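# Press the gauge pin on the magnet-marked post

## Task

Find the post of the checking fixture that has the yellow magnet on it. Press that post's gauge pin fully home and keep it there for one second; after that the spring may push it back out. Do not disturb the other three pins, and do not move the magnet.

## Robot and tools

Robot: two UR20-type arms, left_arm and right_arm, each with a Robotiq 2F-85 two-finger gripper and a wrist camera (cam_left_wrist, cam_right_wrist, both 896x504). Calibrated bases in the scene frame: left_arm at (+0.060, +0.928, 0) m, right_arm at (-0.064, -0.817, 0) m, both nearly unrotated, z up.

Frames: the scene frame has its origin at table-top height midway between the nominal bases, +z up, +x out over the table, left_arm on the +y side. Reported hand positions (end_effector_position, metres), quaternions (wxyz) and velocities are in that arm's own base frame. Motion offsets are along the axes of the arm's current Hand target. In the gripper frame the fingers point along +z and open and close along y; a camera block juts about 10 cm toward +x. end_effector_position is the point between the closed pads; closed fingertips reach about 19 mm past it.

execute_actions(actions, cameras): actions is a list of actions; each action is a table of 1 to 15 rows, each row one 1/30 s step, and the last row is held to fill 15 steps (0.5 s). Every row has 18 numbers in [-1, 1]: left dx, dy, dz, rx, ry, rz, left gripper position, force_limit, speed, then the same nine for the right arm. The six pose numbers are an offset from the Hand target as it was when the action began (not from the previous row), scaled so 1.0 = 0.6 m or 180 degrees; rx, ry, rz form one rotation vector. Repeating an offset in a new action moves further. All-zero pose numbers re-command the current Hand target. Gripper position: +1 fully open (85 mm), about -0.8 pads touching, -1 close until blocked. force_limit and speed (both start at +1) set grip strength and finger speed (about 20, 85, 150 mm/s at -1, 0, +1). Always resend the gripper numbers you want; a 0 is a real command. An empty actions list just returns state and images.

move(target, speed, blend, stop_force, zero, blocking, cameras): drives each gripper in a straight line toward a target. target is one 18-number row (same layout and scale as above, offsets from the current Hand target) or up to 15 such rows, each counted from the same starting Hand targets. speed is m/s per arm path, 0.002 to 4.2, default 0.25 (turn rate limited to twice that in rad/s). blend is a corner-rounding radius in m for lists. stop_force (6 to 120 N, shared) ends an arm's path when its wrist sensor feels that much push against the motion; use it, slowly, for pressing, and omit it when backing away from a contact or turning the gripper. zero (with stop_force only, default true) re-zeroes moving arms first. blocking=false returns early and cannot be combined with stop_force. Paths do not avoid obstacles or the other arm; stay away from an arm's own base. The result adds a move: line, e.g. done, off_target, moving, held or fault, plus limits such as paced or held. done only means the arm is within 3 mm and 2 degrees of the pose; it says nothing about contact.

wait(seconds 0 to 10): lets time pass with commands held. stop(): brakes a running move. zoom_image(camera, region [x0, y0, x1, y1] in pixels, at most 504x504): closer view of the latest image. zero_wrist_force(arm): subtracts the current wrist reading from later readings and stop_force. read_manual: licence text only. finished_scene(scene): ends the current scene with its number; irreversible, call only once the pin has been held in.

Results: Hand target is the last commanded pose (after clipping); the gripper often stops slightly short, so a later command, even zeros, asks again. Joint positions, Joint torques (whole drive output, not pure contact), Joint velocities ("within noise" when still). Wrist force and Wrist torque along the gripper axes, a push reads as force from the surface into the arm, plus a peak line. Gripper object_status: 0 moving, 1 blocked while opening, 2 blocked while closing (gripping), 3 reached the request or pads met. position_measured is in counts: 3 open, about 130 = 40 mm, 230 pads touching. Execute results also list positions at some steps. MOTOR HOT warns of heating; OVER-TEMPERATURE FAULT brakes that arm for 30 to 60 s.

Cautions: commanded orientation is clipped to 32 degrees from the current one per step. Arms are stiff: aiming even slightly beyond a firm contact can exceed limits. Net outside force near 150 N (±25) or joint contact torque at the load limit (wrist joints 98.4 N m) stops the arm for 10 s. Press the pin gently and slowly with stop_force, then withdraw without stop_force. Do not hit the other pins or the magnet, do not let the arms touch each other, avoid hard or fast contacts, and never let anything fall off the table.

Each tool is called as name([rows], argument=value, ...), one row to a line, values as JSON.

## Session

execute_actions(actions=[])

Scene clock: 0.00 s.
left_arm: end_effector_position=(+0.6452, +0.5338, +0.3687) position_measured=3 object_status=3 end_effector_quat_wxyz=(+0.054, +0.895, -0.431, +0.101) | right_arm: end_effector_position=(+1.0094, -0.4085, +0.1239) position_measured=3 object_status=3 end_effector_quat_wxyz=(+0.497, -0.362, -0.574, -0.541)
Joint positions: left_arm=[0.541 -1.507 2.094 -2.179 -1.799 -1.706] | right_arm=[2.693 -2.576 -1.22 -2.623 2.507 -0.374]
Joint velocities: within noise
Joint torques (N m): no reading
Motor temperatures (°C): left_arm=[24 36 26 39 35 34] | right_arm=[29 36 36 38 34 39]
Wrist force (N): no reading
Wrist torque (N m): no reading
Wrist force, peak (N): no reading
Hand target: left_arm +0.6452, +0.5338, +0.3687; +0.054, +0.895, -0.431, +0.101 | right_arm +1.0094, -0.4085, +0.1239; +0.497, -0.362, -0.574, -0.541
Tool commands: left_gripper/position=+1.0 left_gripper/force_limit=+1.0 left_gripper/speed=+1.0 right_gripper/position=+1.0 right_gripper/force_limit=+1.0 right_gripper/speed=+1.0

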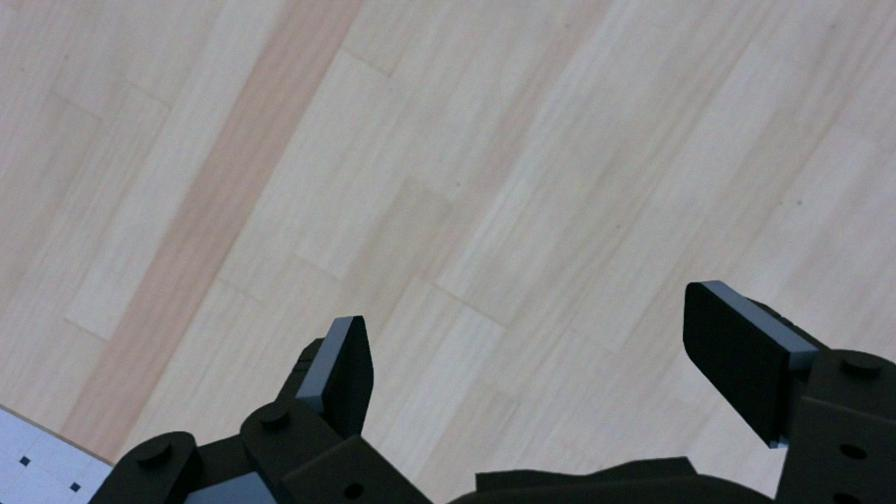

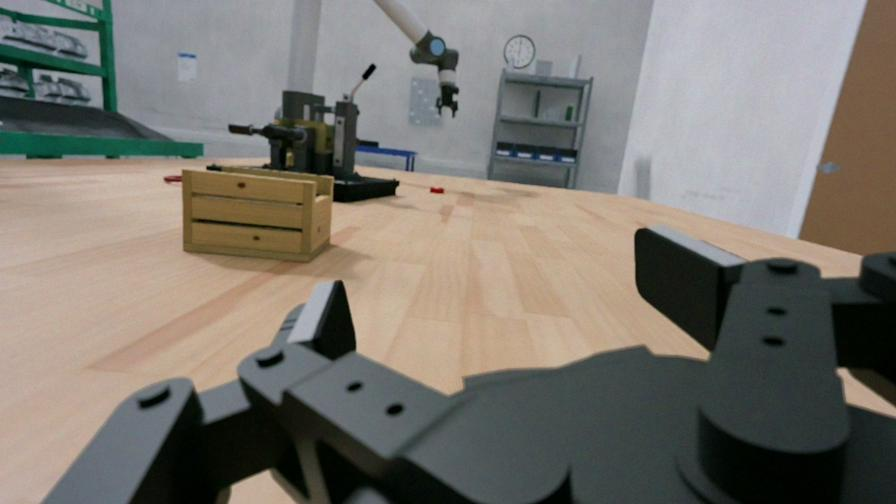

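zoom_image(camera="cam_right_wrist", region=[150, 50, 480, 270])

zoom_image(camera="cam_left_wrist", region=[0, 380, 160, 504])

Scaled by 1.527 from the camera's 896x504 image, which has a finer 1280x720 frame.

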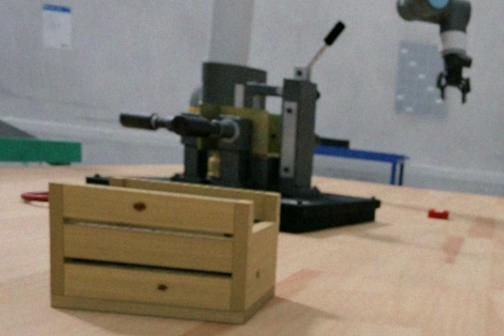

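Scaled by 3.150 from the camera's 896x504 image, which has a finer 1280x720 frame.

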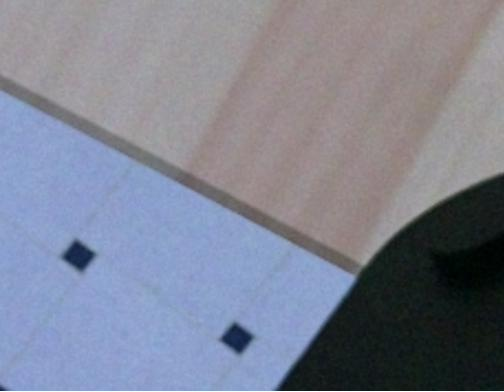

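move(target=[0,0,0,0,0,0,1,1,1,0.481,0.033,1.0,0.123,-0.091,0,1,1,1])

Scene clock: 4.93 s.
left_arm: end_effector_position=(+0.6452, +0.5338, +0.3687) position_measured=3 object_status=3 end_effector_quat_wxyz=(+0.054, +0.895, -0.431, +0.101) | right_arm: end_effector_position=(+0.8505, +0.1472, +0.4548) position_measured=3 object_status=3 end_effector_quat_wxyz=(-0.471, +0.333, +0.731, +0.364)
Joint positions: left_arm=[0.541 -1.507 2.094 -2.179 -1.799 -1.706] | right_arm=[3.205 -1.889 -1.792 -1.964 2.632 0.343]
Joint velocities: within noise
Joint torques (N m): left_arm=[2.66 -104.55 -95.01 -10.87 -0.78 0.64] | right_arm=[15.82 154.96 75.88 10.47 8.37 3.52]
Motor temperatures (°C): left_arm=[24 36 26 39 35 34] | right_arm=[29 36 36 38 34 39]
Wrist force (N): left_arm=[0.0 -0.3 -0.4] | right_arm=[-1.1 0.1 1.7]
Wrist torque (N m): left_arm=[-0.05 0.00 0.00] | right_arm=[0.36 0.50 -0.08]
Wrist force, peak (N): left_arm=[0.5 -0.6 0.0] | right_arm=[1.1 1.7 3.6]
Hand target: left_arm +0.6452, +0.5338, +0.3687; +0.054, +0.895, -0.431, +0.101 | right_arm +0.8505, +0.1473, +0.4548; -0.471, +0.333, +0.731, +0.364
Off the commanded pose: left_arm 0.000 m, 0 deg | right_arm 0.000 m, 0 deg.
move: done
camera_calibration:
cam_right_wrist: T_world_to_cam=[[0.902885, 0.42162, 0.0838761, -0.851451], [0.295094, -0.465994, -0.834128, 0.206483], [-0.312599, 0.777873, -0.545157, 0.527269], [0, 0, 0, 1]] pos_world=[0.872654, 0.0450609, 0.531093]

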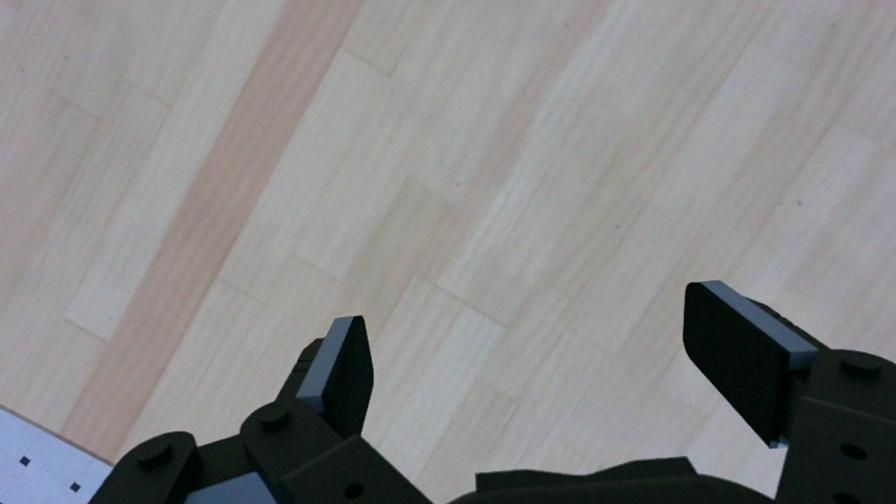

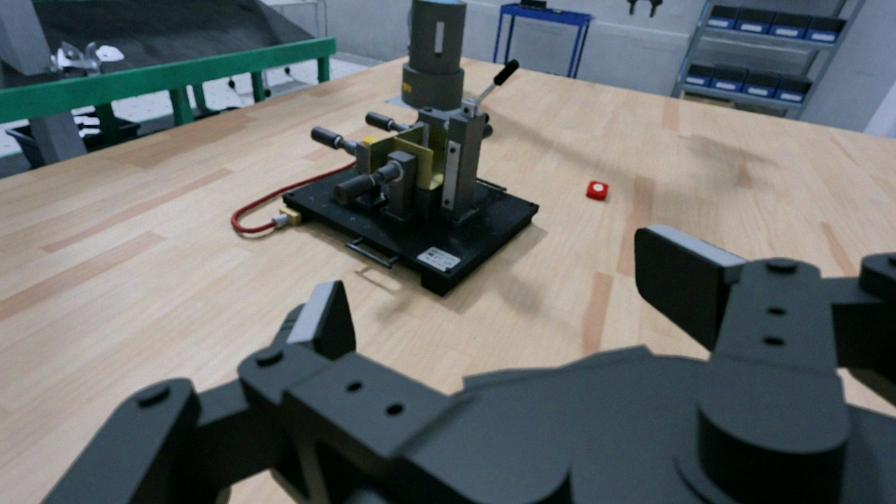

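zoom_image(camera="cam_right_wrist", region=[280, 50, 560, 300])

zoom_image(camera="cam_right_wrist", region=[300, 90, 430, 220])

zoom_image(camera="cam_right_wrist", region=[400, 90, 530, 220])

Scaled by 1.800 from the camera's 896x504 image, which has a finer 1280x720 frame.

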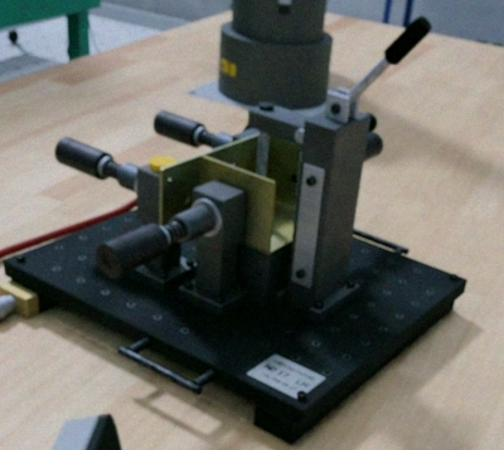

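Scaled by 3.877 from the camera's 896x504 image, which has a finer 1280x720 frame.

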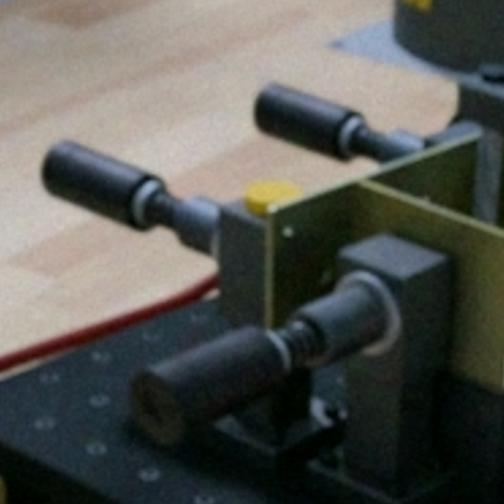

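Scaled by 3.877 from the camera's 896x504 image, which has a finer 1280x720 frame.

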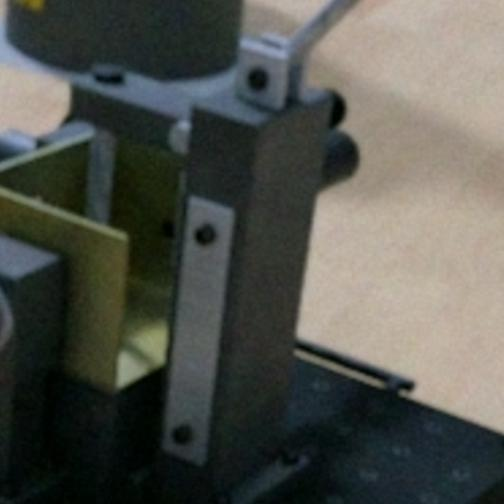

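move(target=[0,0,0,0,0,0,1,1,1,0.322,-0.164,0.91,-0.262,-0.163,0.394,-1,0,0], speed=0.4)

Scene clock: 10.00 s.
left_arm: end_effector_position=(+0.6452, +0.5338, +0.3687) position_measured=3 object_status=3 end_effector_quat_wxyz=(+0.054, +0.895, -0.431, +0.101) | right_arm: end_effector_position=(+0.4605, +0.5866, +0.4547) position_measured=232 object_status=3 end_effector_quat_wxyz=(-0.244, +0.901, +0.305, +0.189)
Joint positions: left_arm=[0.541 -1.507 2.094 -2.179 -1.799 -1.706] | right_arm=[4.297 -1.36 -2.439 -0.286 1.619 3.66]
Joint velocities: within noise
Joint torques (N m): left_arm=[4.65 -103.53 -101.46 -11.69 -0.71 1.34] | right_arm=[9.55 50.12 102.96 8.95 -4.3 4.37]
Motor temperatures (°C): left_arm=[24 36 26 39 35 34] | right_arm=[29 36 36 38 34 39]
Wrist force (N): left_arm=[0.1 -0.4 0.0] | right_arm=[-1.5 3.1 2.0]
Wrist torque (N m): left_arm=[-0.05 -0.01 0.00] | right_arm=[1.38 0.52 -0.49]
Wrist force, peak (N): left_arm=[0.1 -0.5 -0.5] | right_arm=[-0.8 3.7 2.6]
Hand target: left_arm +0.6452, +0.5338, +0.3687; +0.054, +0.895, -0.431, +0.101 | right_arm +0.4604, +0.5867, +0.4547; -0.244, +0.901, +0.305, +0.189
Off the commanded pose: left_arm 0.000 m, 0 deg | right_arm 0.000 m, 0 deg.
move: done
camera_calibration:
cam_right_wrist: T_world_to_cam=[[0.496365, -0.797604, -0.342709, 0.411781], [-0.867872, -0.465241, -0.174211, 0.761271], [-0.0204906, 0.3839, -0.923147, 0.331933], [0, 0, 0, 1]] pos_world=[0.463093, 0.555184, 0.580166]

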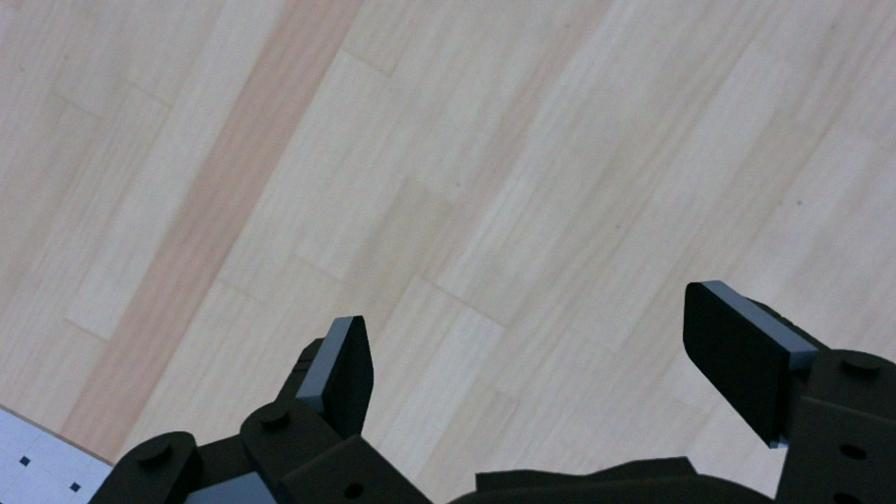

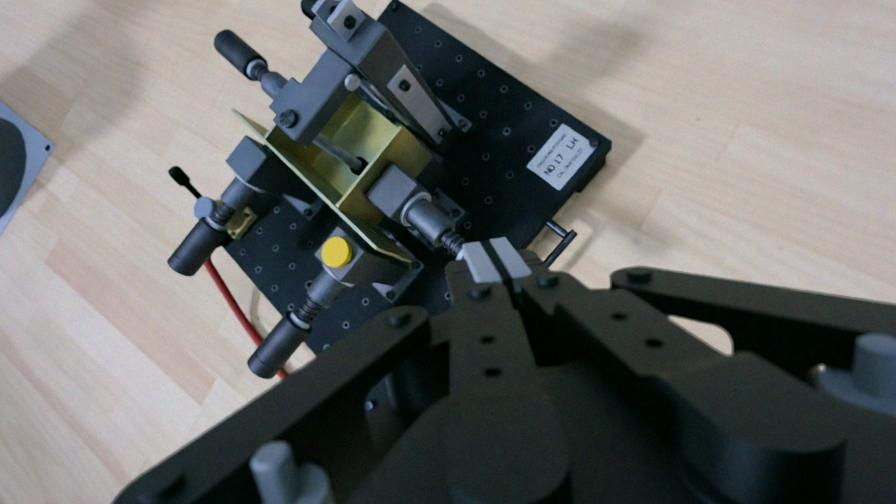

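zoom_image(camera="cam_right_wrist", region=[230, 210, 430, 390])

Scaled by 2.520 from the camera's 896x504 image, which has a finer 1280x720 frame.

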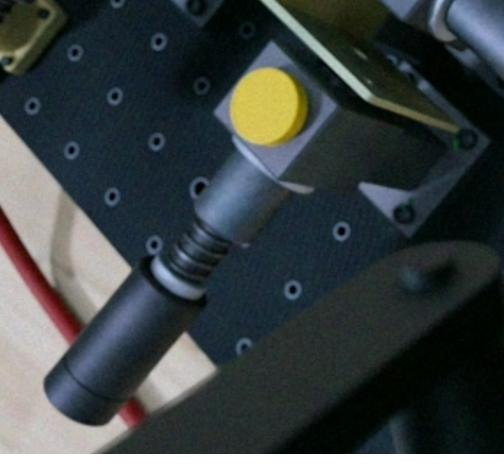

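move(target=[0,0,0,0,0,0,1,1,1,-0.21,-0.492,0.327,-0.174,-0.11,0.259,-1,0,0], speed=0.3, cameras=["cam_right_wrist"])

Scene clock: 14.57 s.
left_arm: end_effector_position=(+0.6452, +0.5338, +0.3687) position_measured=3 object_status=3 end_effector_quat_wxyz=(+0.054, +0.895, -0.431, +0.101) | right_arm: end_effector_position=(+0.2152, +0.8431, +0.3301) position_measured=232 object_status=3 end_effector_quat_wxyz=(+0.000, +0.996, -0.095, +0.000)
Joint positions: left_arm=[0.541 -1.507 2.094 -2.179 -1.799 -1.706] | right_arm=[4.696 -1.683 -2.084 -0.946 1.571 4.885]
Joint velocities: within noise
Joint torques (N m): left_arm=[1.78 -110.82 -104.21 -12.79 -0.14 2.3] | right_arm=[20.49 78.39 100.97 4.73 5.36 5.01]
Motor temperatures (°C): left_arm=[24 36 26 39 35 34] | right_arm=[29 36 36 37 34 39]
Wrist force (N): left_arm=[-0.1 -0.3 -0.1] | right_arm=[-1.0 2.9 1.8]
Wrist torque (N m): left_arm=[-0.04 0.03 0.00] | right_arm=[1.59 0.38 -0.43]
Wrist force, peak (N): left_arm=[0.1 -0.6 -0.1] | right_arm=[-0.8 5.6 1.1]
Hand target: left_arm +0.6452, +0.5338, +0.3687; +0.054, +0.895, -0.431, +0.101 | right_arm +0.2152, +0.8432, +0.3301; +0.000, +0.995, -0.095, +0.000
Off the commanded pose: left_arm 0.000 m, 0 deg | right_arm 0.000 m, 0 deg.
move: done
camera_calibration:
cam_right_wrist: T_world_to_cam=[[-0.346256, -0.935485, 0.070529, 0.856652], [-0.892083, 0.351592, 0.283851, -0.188629], [-0.290336, 0.0353674, -0.956271, 0.476364], [0, 0, 0, 1]] pos_world=[0.266654, 0.850858, 0.448657]
Images, in order (width x height): cam_right_wrist 896x504.

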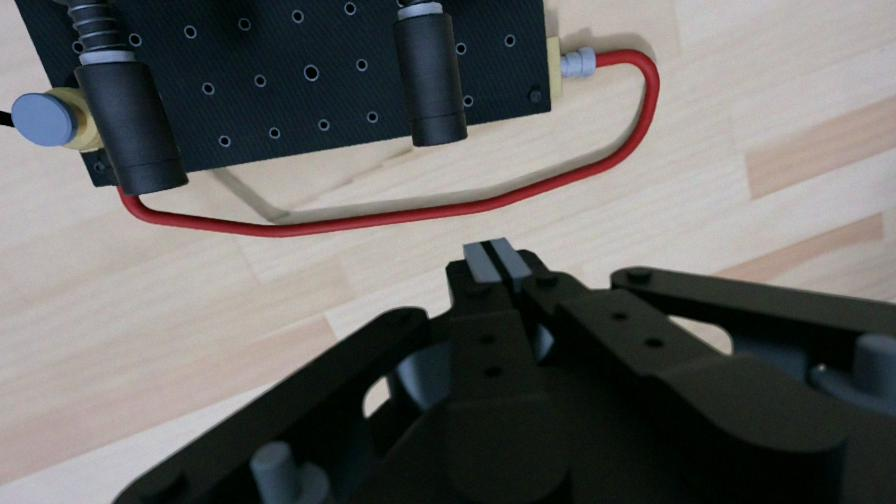

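move(target=[0,0,0,0,0,0,1,1,1,-0.0185,-0.0078,0.2,0,0,0,-1,0,0], speed=0.15, cameras=["cam_right_wrist"])

Scene clock: 16.40 s.
left_arm: end_effector_position=(+0.6452, +0.5338, +0.3687) position_measured=3 object_status=3 end_effector_quat_wxyz=(+0.054, +0.895, -0.431, +0.101) | right_arm: end_effector_position=(+0.2052, +0.8499, +0.2102) position_measured=232 object_status=3 end_effector_quat_wxyz=(+0.000, +0.995, -0.095, +0.000)
Joint positions: left_arm=[0.541 -1.507 2.094 -2.179 -1.799 -1.706] | right_arm=[4.708 -1.795 -2.161 -0.757 1.571 4.897]
Joint velocities: within noise
Joint torques (N m): left_arm=[2.82 -114.18 -103.01 -12.6 -0.98 1.5] | right_arm=[19.18 102.3 63.66 16.38 2.94 4.7]
Motor temperatures (°C): left_arm=[24 36 26 39 35 34] | right_arm=[29 36 36 37 34 39]
Wrist force (N): left_arm=[-0.2 -0.3 0.1] | right_arm=[-1.7 3.2 1.5]
Wrist torque (N m): left_arm=[-0.04 0.03 0.00] | right_arm=[1.79 0.45 -0.43]
Wrist force, peak (N): left_arm=[-0.5 -0.4 0.3] | right_arm=[-1.7 3.4 3.9]
Hand target: left_arm +0.6452, +0.5338, +0.3687; +0.054, +0.895, -0.431, +0.101 | right_arm +0.2052, +0.8499, +0.2101; +0.000, +0.995, -0.095, +0.000
Off the commanded pose: left_arm 0.000 m, 0 deg | right_arm 0.000 m, 0 deg.
move: done
camera_calibration:
cam_right_wrist: T_world_to_cam=[[-0.346444, -0.935408, 0.0706277, 0.867829], [-0.891982, 0.351797, 0.283915, -0.166184], [-0.290423, 0.0353619, -0.956245, 0.358556], [0, 0, 0, 1]] pos_world=[0.256554, 0.857558, 0.328757]
Images, in order (width x height): cam_right_wrist 896x504.

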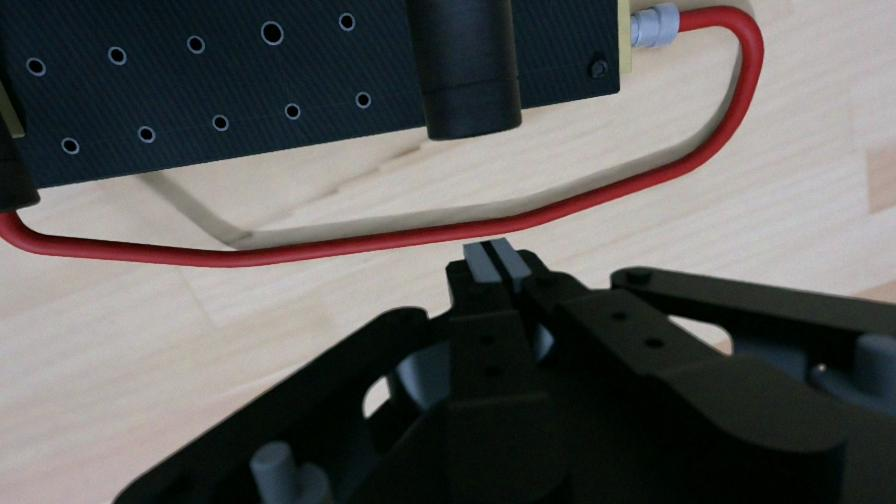

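zoom_image(camera="cam_right_wrist", region=[400, 20, 560, 160])

move(target=[0,0,0,0,0,0,1,1,1,0,0.0833,0,0,0,0,-1,0,0], speed=0.15, cameras=["cam_right_wrist"])

zoom_image(camera="cam_right_wrist", region=[260, 20, 420, 160])

Scaled by 3.150 from the camera's 896x504 image, which has a finer 1280x720 frame.

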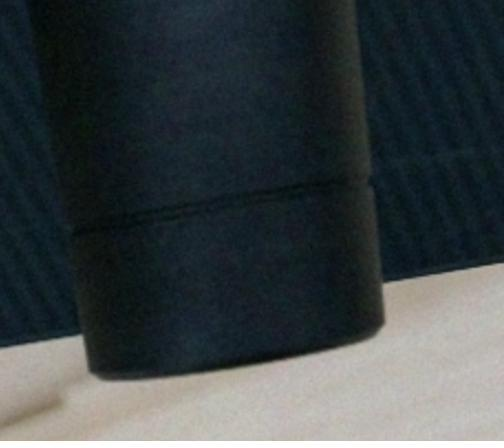

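Scene clock: 18.20 s.
left_arm: end_effector_position=(+0.6452, +0.5338, +0.3687) position_measured=3 object_status=3 end_effector_quat_wxyz=(+0.054, +0.895, -0.431, +0.101) | right_arm: end_effector_position=(+0.1958, +0.8010, +0.2101) position_measured=232 object_status=3 end_effector_quat_wxyz=(+0.000, +0.995, -0.095, +0.000)
Joint positions: left_arm=[0.541 -1.507 2.094 -2.179 -1.799 -1.706] | right_arm=[4.719 -1.745 -2.228 -0.74 1.571 4.909]
Joint velocities: within noise
Joint torques (N m): left_arm=[3.08 -112.91 -107.49 -12.77 -0.34 1.88] | right_arm=[23.58 126.99 67.42 14.77 -0.87 5.48]
Motor temperatures (°C): left_arm=[24 36 26 39 35 34] | right_arm=[29 36 36 37 34 39]
Wrist force (N): left_arm=[0.1 -0.4 0.0] | right_arm=[-0.2 3.3 1.5]
Wrist torque (N m): left_arm=[-0.06 -0.01 0.00] | right_arm=[1.72 0.14 -0.44]
Wrist force, peak (N): left_arm=[-0.1 -0.8 -0.2] | right_arm=[-0.5 4.8 1.6]
Hand target: left_arm +0.6452, +0.5338, +0.3687; +0.054, +0.895, -0.431, +0.101 | right_arm +0.1957, +0.8008, +0.2101; +0.000, +0.995, -0.095, +0.000
Off the commanded pose: left_arm 0.000 m, 0 deg | right_arm 0.000 m, 0 deg.
move: done
camera_calibration:
cam_right_wrist: T_world_to_cam=[[-0.346444, -0.935408, 0.0706277, 0.818838], [-0.891982, 0.351797, 0.283915, -0.157338], [-0.290423, 0.0353619, -0.956245, 0.35746], [0, 0, 0, 1]] pos_world=[0.247154, 0.808658, 0.328657]
Images, in order (width x height): cam_right_wrist 896x504.

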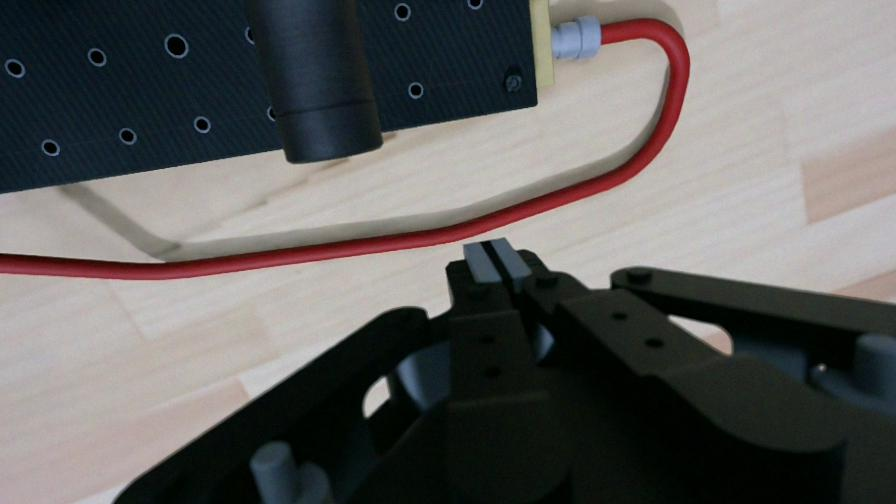

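Scaled by 3.150 from the camera's 896x504 image, which has a finer 1280x720 frame.

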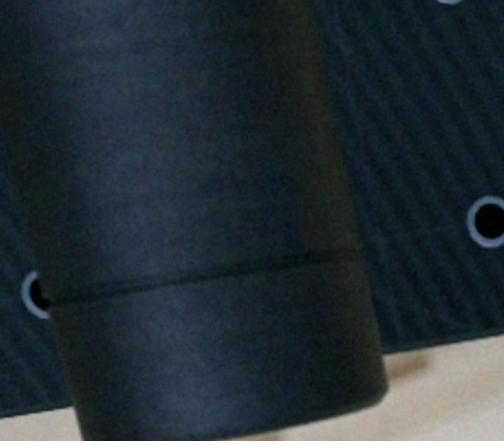

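move(target=[0,0,0,0,0,0,1,1,1,0.0007,-0.0778,0.0785,0,0,0,-1,0,0], speed=0.15, cameras=["cam_right_wrist"])

zoom_image(camera="cam_right_wrist", region=[350, 0, 650, 300])

Scene clock: 19.83 s.
left_arm: end_effector_position=(+0.6452, +0.5338, +0.3687) position_measured=3 object_status=3 end_effector_quat_wxyz=(+0.054, +0.895, -0.431, +0.101) | right_arm: end_effector_position=(+0.2049, +0.8464, +0.1631) position_measured=232 object_status=3 end_effector_quat_wxyz=(+0.000, +0.995, -0.095, +0.000)
Joint positions: left_arm=[0.541 -1.507 2.094 -2.179 -1.799 -1.706] | right_arm=[4.708 -1.842 -2.192 -0.679 1.571 4.898]
Joint velocities: within noise
Joint torques (N m): left_arm=[-0.87 -113.01 -108.54 -12.45 -0.4 1.49] | right_arm=[-21.89 95.76 84.18 15.02 -0.96 -6.57]
Motor temperatures (°C): left_arm=[24 36 26 39 35 34] | right_arm=[29 36 36 37 34 39]
Wrist force (N): left_arm=[0.0 -0.1 0.0] | right_arm=[-1.6 3.4 1.5]
Wrist torque (N m): left_arm=[-0.01 0.00 0.00] | right_arm=[1.89 0.47 -0.43]
Wrist force, peak (N): left_arm=[0.1 -0.6 -0.2] | right_arm=[-0.6 4.5 0.2]
Hand target: left_arm +0.6452, +0.5338, +0.3687; +0.054, +0.895, -0.431, +0.101 | right_arm +0.2050, +0.8465, +0.1630; +0.000, +0.995, -0.095, +0.000
Off the commanded pose: left_arm 0.000 m, 0 deg | right_arm 0.000 m, 0 deg.
move: done
camera_calibration:
cam_right_wrist: T_world_to_cam=[[-0.346444, -0.935408, 0.0706277, 0.867906], [-0.891982, 0.351797, 0.283915, -0.151794], [-0.290423, 0.0353619, -0.956245, 0.313579], [0, 0, 0, 1]] pos_world=[0.256354, 0.854158, 0.281657]
Images, in order (width x height): cam_right_wrist 896x504.

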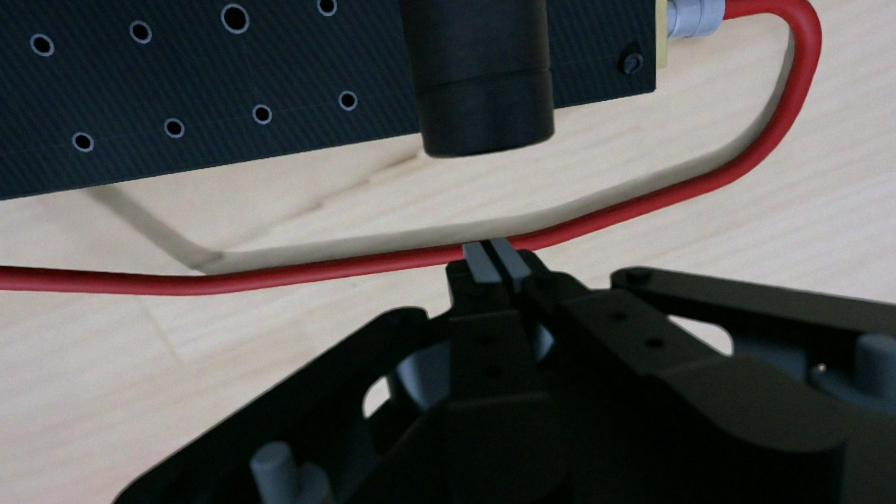

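Scaled by 1.680 from the camera's 896x504 image, which has a finer 1280x720 frame.

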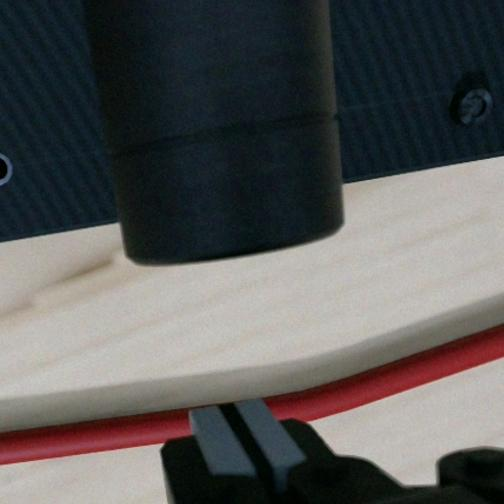

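move([
  [0,0,0,0,0,0,1,1,1,0.03,0.005,0,0,0,0,-1,0,0],
  [0,0,0,0,0,0,1,1,1,0.1,0.005,0,0,0,0,-1,0,0],
], speed=0.03, stop_force=40, cameras=["cam_right_wrist"])

zoom_image(camera="cam_right_wrist", region=[350, 0, 650, 300])

Scene clock: 23.47 s.
left_arm: end_effector_position=(+0.6452, +0.5338, +0.3687) position_measured=3 object_status=3 end_effector_quat_wxyz=(+0.054, +0.895, -0.431, +0.101) | right_arm: end_effector_position=(+0.2528, +0.8343, +0.1630) position_measured=232 object_status=3 end_effector_quat_wxyz=(+0.000, +0.995, -0.095, +0.000)
Joint positions: left_arm=[0.541 -1.507 2.094 -2.179 -1.799 -1.706] | right_arm=[4.651 -1.842 -2.191 -0.679 1.571 4.841]
Joint velocities: within noise
Joint torques (N m): left_arm=[3.95 -110.41 -107.27 -12.44 -0.74 1.31] | right_arm=[-6.52 130.01 50.5 10.59 -4.67 4.89]
Motor temperatures (°C): left_arm=[24 36 26 39 35 34] | right_arm=[29 36 36 37 34 39]
Wrist force (N): left_arm=[-0.2 -0.3 -0.3] | right_arm=[-31.3 -1.4 -1.8]
Wrist torque (N m): left_arm=[-0.04 0.03 0.00] | right_arm=[1.88 0.75 -0.56]
Wrist force, peak (N): left_arm=[-0.2 -0.6 0.0] | right_arm=[-122.1 11.2 -1.5]
Hand target: left_arm +0.6452, +0.5338, +0.3687; +0.054, +0.895, -0.431, +0.101 | right_arm +0.2528, +0.8343, +0.1630; +0.000, +0.995, -0.095, +0.000 (not the last commanded pose)
Off the commanded pose: left_arm 0.000 m, 0 deg | right_arm 0.011 m, 0 deg.
move: contact (right_arm); path passed 1 of 2 targets
camera_calibration:
cam_right_wrist: T_world_to_cam=[[-0.346436, -0.935411, 0.070625, 0.873097], [-0.891985, 0.351788, 0.283916, -0.10474], [-0.290423, 0.0353621, -0.956245, 0.327826], [0, 0, 0, 1]] pos_world=[0.304254, 0.841958, 0.281557]
Images, in order (width x height): cam_right_wrist 896x504.

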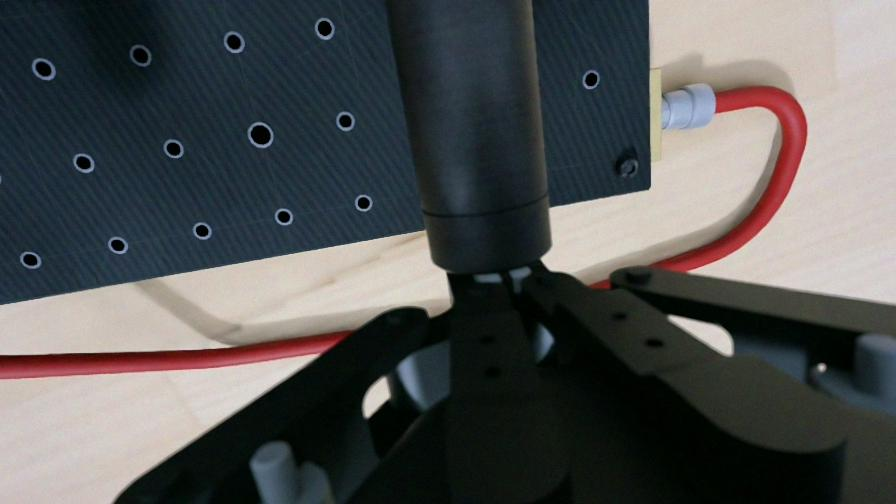

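Scaled by 1.680 from the camera's 896x504 image, which has a finer 1280x720 frame.

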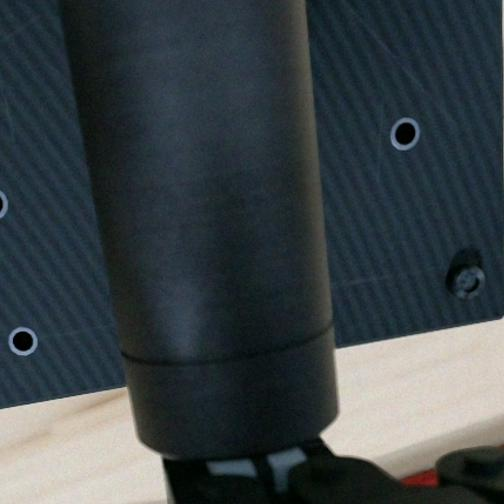

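move(target=[0,0,0,0,0,0,1,1,1,0.012,0,0,0,0,0,-1,0,0], speed=0.003, stop_force=30, cameras=["cam_right_wrist"])

wait(seconds=1.5, cameras=[])

Scene clock: 24.67 s.
left_arm: end_effector_position=(+0.6452, +0.5338, +0.3687) position_measured=3 object_status=3 end_effector_quat_wxyz=(+0.054, +0.895, -0.431, +0.101) | right_arm: end_effector_position=(+0.2531, +0.8342, +0.1630) position_measured=232 object_status=3 end_effector_quat_wxyz=(+0.000, +0.995, -0.095, +0.000)
Joint positions: left_arm=[0.541 -1.507 2.094 -2.179 -1.799 -1.706] | right_arm=[4.65 -1.842 -2.191 -0.679 1.571 4.84]
Joint velocities: within noise
Joint torques (N m): left_arm=[-0.45 -112.83 -110.91 -11.48 -0.72 1.86] | right_arm=[-35.05 123.25 60.3 8.13 -21.17 5.75]
Motor temperatures (°C): left_arm=[24 36 26 39 35 34] | right_arm=[29 36 36 37 34 39]
Wrist force (N): left_arm=[0.2 -0.3 0.0] | right_arm=[-63.0 -5.0 4.1]
Wrist torque (N m): left_arm=[-0.05 -0.03 0.00] | right_arm=[1.84 1.02 -0.71]
Wrist force, peak (N): left_arm=[-0.1 -0.5 0.2] | right_arm=[-67.0 -6.1 3.1]
Hand target: left_arm +0.6452, +0.5338, +0.3687; +0.054, +0.895, -0.431, +0.101 | right_arm +0.2531, +0.8342, +0.1630; +0.000, +0.995, -0.095, +0.000 (not the last commanded pose)
Off the commanded pose: left_arm 0.000 m, 0 deg | right_arm 0.007 m, 0 deg.
move: contact (right_arm)
camera_calibration:
cam_right_wrist: T_world_to_cam=[[-0.34633, -0.935444, 0.0707066, 0.873079], [-0.891927, 0.351701, 0.284207, -0.104463], [-0.290727, 0.0353642, -0.956152, 0.327983], [0, 0, 0, 1]] pos_world=[0.304553, 0.841858, 0.281558]
Images, in order (width x height): cam_right_wrist 896x504.

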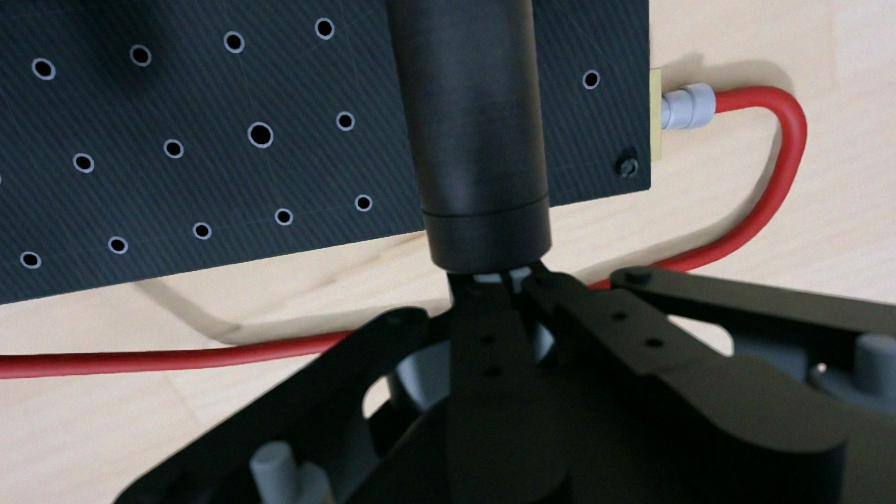

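Scene clock: 26.17 s.
left_arm: end_effector_position=(+0.6452, +0.5338, +0.3687) position_measured=3 object_status=3 end_effector_quat_wxyz=(+0.054, +0.895, -0.431, +0.101) | right_arm: end_effector_position=(+0.2531, +0.8342, +0.1630) position_measured=232 object_status=3 end_effector_quat_wxyz=(+0.000, +0.995, -0.095, +0.000)
Joint positions: left_arm=[0.541 -1.507 2.094 -2.179 -1.799 -1.706] | right_arm=[4.65 -1.842 -2.191 -0.679 1.571 4.84]
Joint velocities: within noise
Joint torques (N m): left_arm=[1.02 -111.5 -107.17 -11.61 -0.42 0.71] | right_arm=[-35.6 117.45 53.29 8.32 -23.9 5.21]
Motor temperatures (°C): left_arm=[24 36 26 39 35 34] | right_arm=[29 36 36 37 34 39]
Wrist force (N): left_arm=[-0.1 -0.3 -0.2] | right_arm=[-60.2 -4.6 3.4]
Wrist torque (N m): left_arm=[-0.06 0.02 0.00] | right_arm=[1.87 0.97 -0.70]
Wrist force, peak (N): left_arm=[0.2 -0.5 -0.2] | right_arm=[-62.5 -5.1 4.0]
Hand target: left_arm +0.6452, +0.5338, +0.3687; +0.054, +0.895, -0.431, +0.101 | right_arm +0.2531, +0.8342, +0.1630; +0.000, +0.995, -0.095, +0.000 (not the last commanded pose)
Tool commands: left_gripper/position=+1.0 left_gripper/force_limit=+1.0 left_gripper/speed=+1.0 right_gripper/position=-1.0 right_gripper/force_limit=+0.0 right_gripper/speed=+0.0
Off the commanded pose: left_arm 0.000 m, 0 deg | right_arm 0.007 m, 0 deg.
wait: 1.50 s; at rest by 0.17 s
No camera images: "cameras" was empty.

move(target=[0,0,0,0,0,0,1,1,1,-0.1,0,0,0,0,0,-1,0,0], speed=0.08, cameras=["cam_right_wrist"])

finished_scene(scene=1)

Scene clock: 27.57 s.
left_arm: end_effector_position=(+0.6452, +0.5338, +0.3687) position_measured=3 object_status=3 end_effector_quat_wxyz=(+0.054, +0.895, -0.431, +0.101) | right_arm: end_effector_position=(+0.1943, +0.8455, +0.1630) position_measured=232 object_status=3 end_effector_quat_wxyz=(+0.000, +0.995, -0.095, +0.000)
Joint positions: left_arm=[0.541 -1.507 2.094 -2.179 -1.799 -1.706] | right_arm=[4.72 -1.839 -2.197 -0.677 1.571 4.91]
Joint velocities: within noise
Joint torques (N m): left_arm=[-0.55 -112.73 -105.65 -11.68 -0.87 0.26] | right_arm=[22.02 137.03 58.81 14.56 1.11 5.18]
Motor temperatures (°C): left_arm=[24 36 26 39 35 34] | right_arm=[29 36 36 37 34 39]
Wrist force (N): left_arm=[0.3 -0.1 -0.1] | right_arm=[0.2 3.8 7.1]
Wrist torque (N m): left_arm=[-0.02 -0.06 0.00] | right_arm=[2.00 0.14 -0.43]
Wrist force, peak (N): left_arm=[0.0 -0.6 -0.2] | right_arm=[-60.4 -5.0 3.7]
Hand target: left_arm +0.6452, +0.5338, +0.3687; +0.054, +0.895, -0.431, +0.101 | right_arm +0.1941, +0.8455, +0.1630; +0.000, +0.995, -0.095, +0.000
Off the commanded pose: left_arm 0.000 m, 0 deg | right_arm 0.000 m, 0 deg.
move: done
camera_calibration:
cam_right_wrist: T_world_to_cam=[[-0.346322, -0.935445, 0.0707395, 0.863275], [-0.8919, 0.351699, 0.284291, -0.160912], [-0.290818, 0.0353637, -0.956125, 0.310504], [0, 0, 0, 1]] pos_world=[0.245753, 0.853158, 0.281559]
Images, in order (width x height): cam_right_wrist 896x504.

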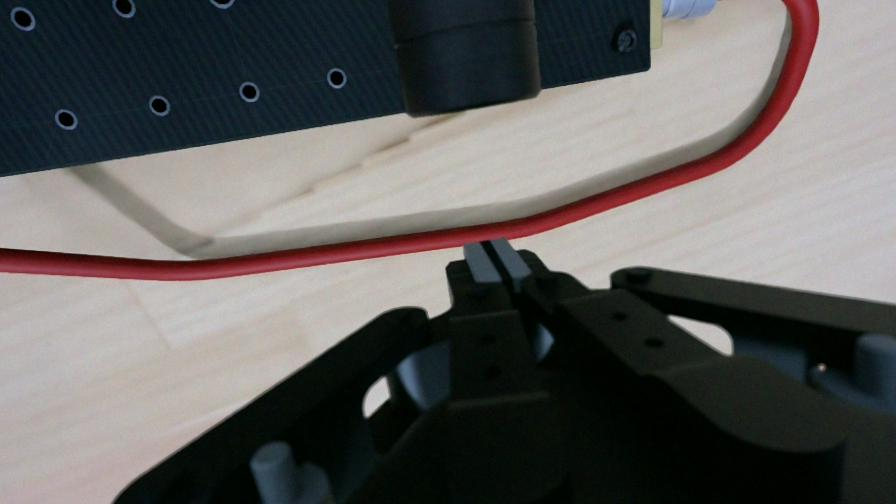

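The scene is finished: the task was done.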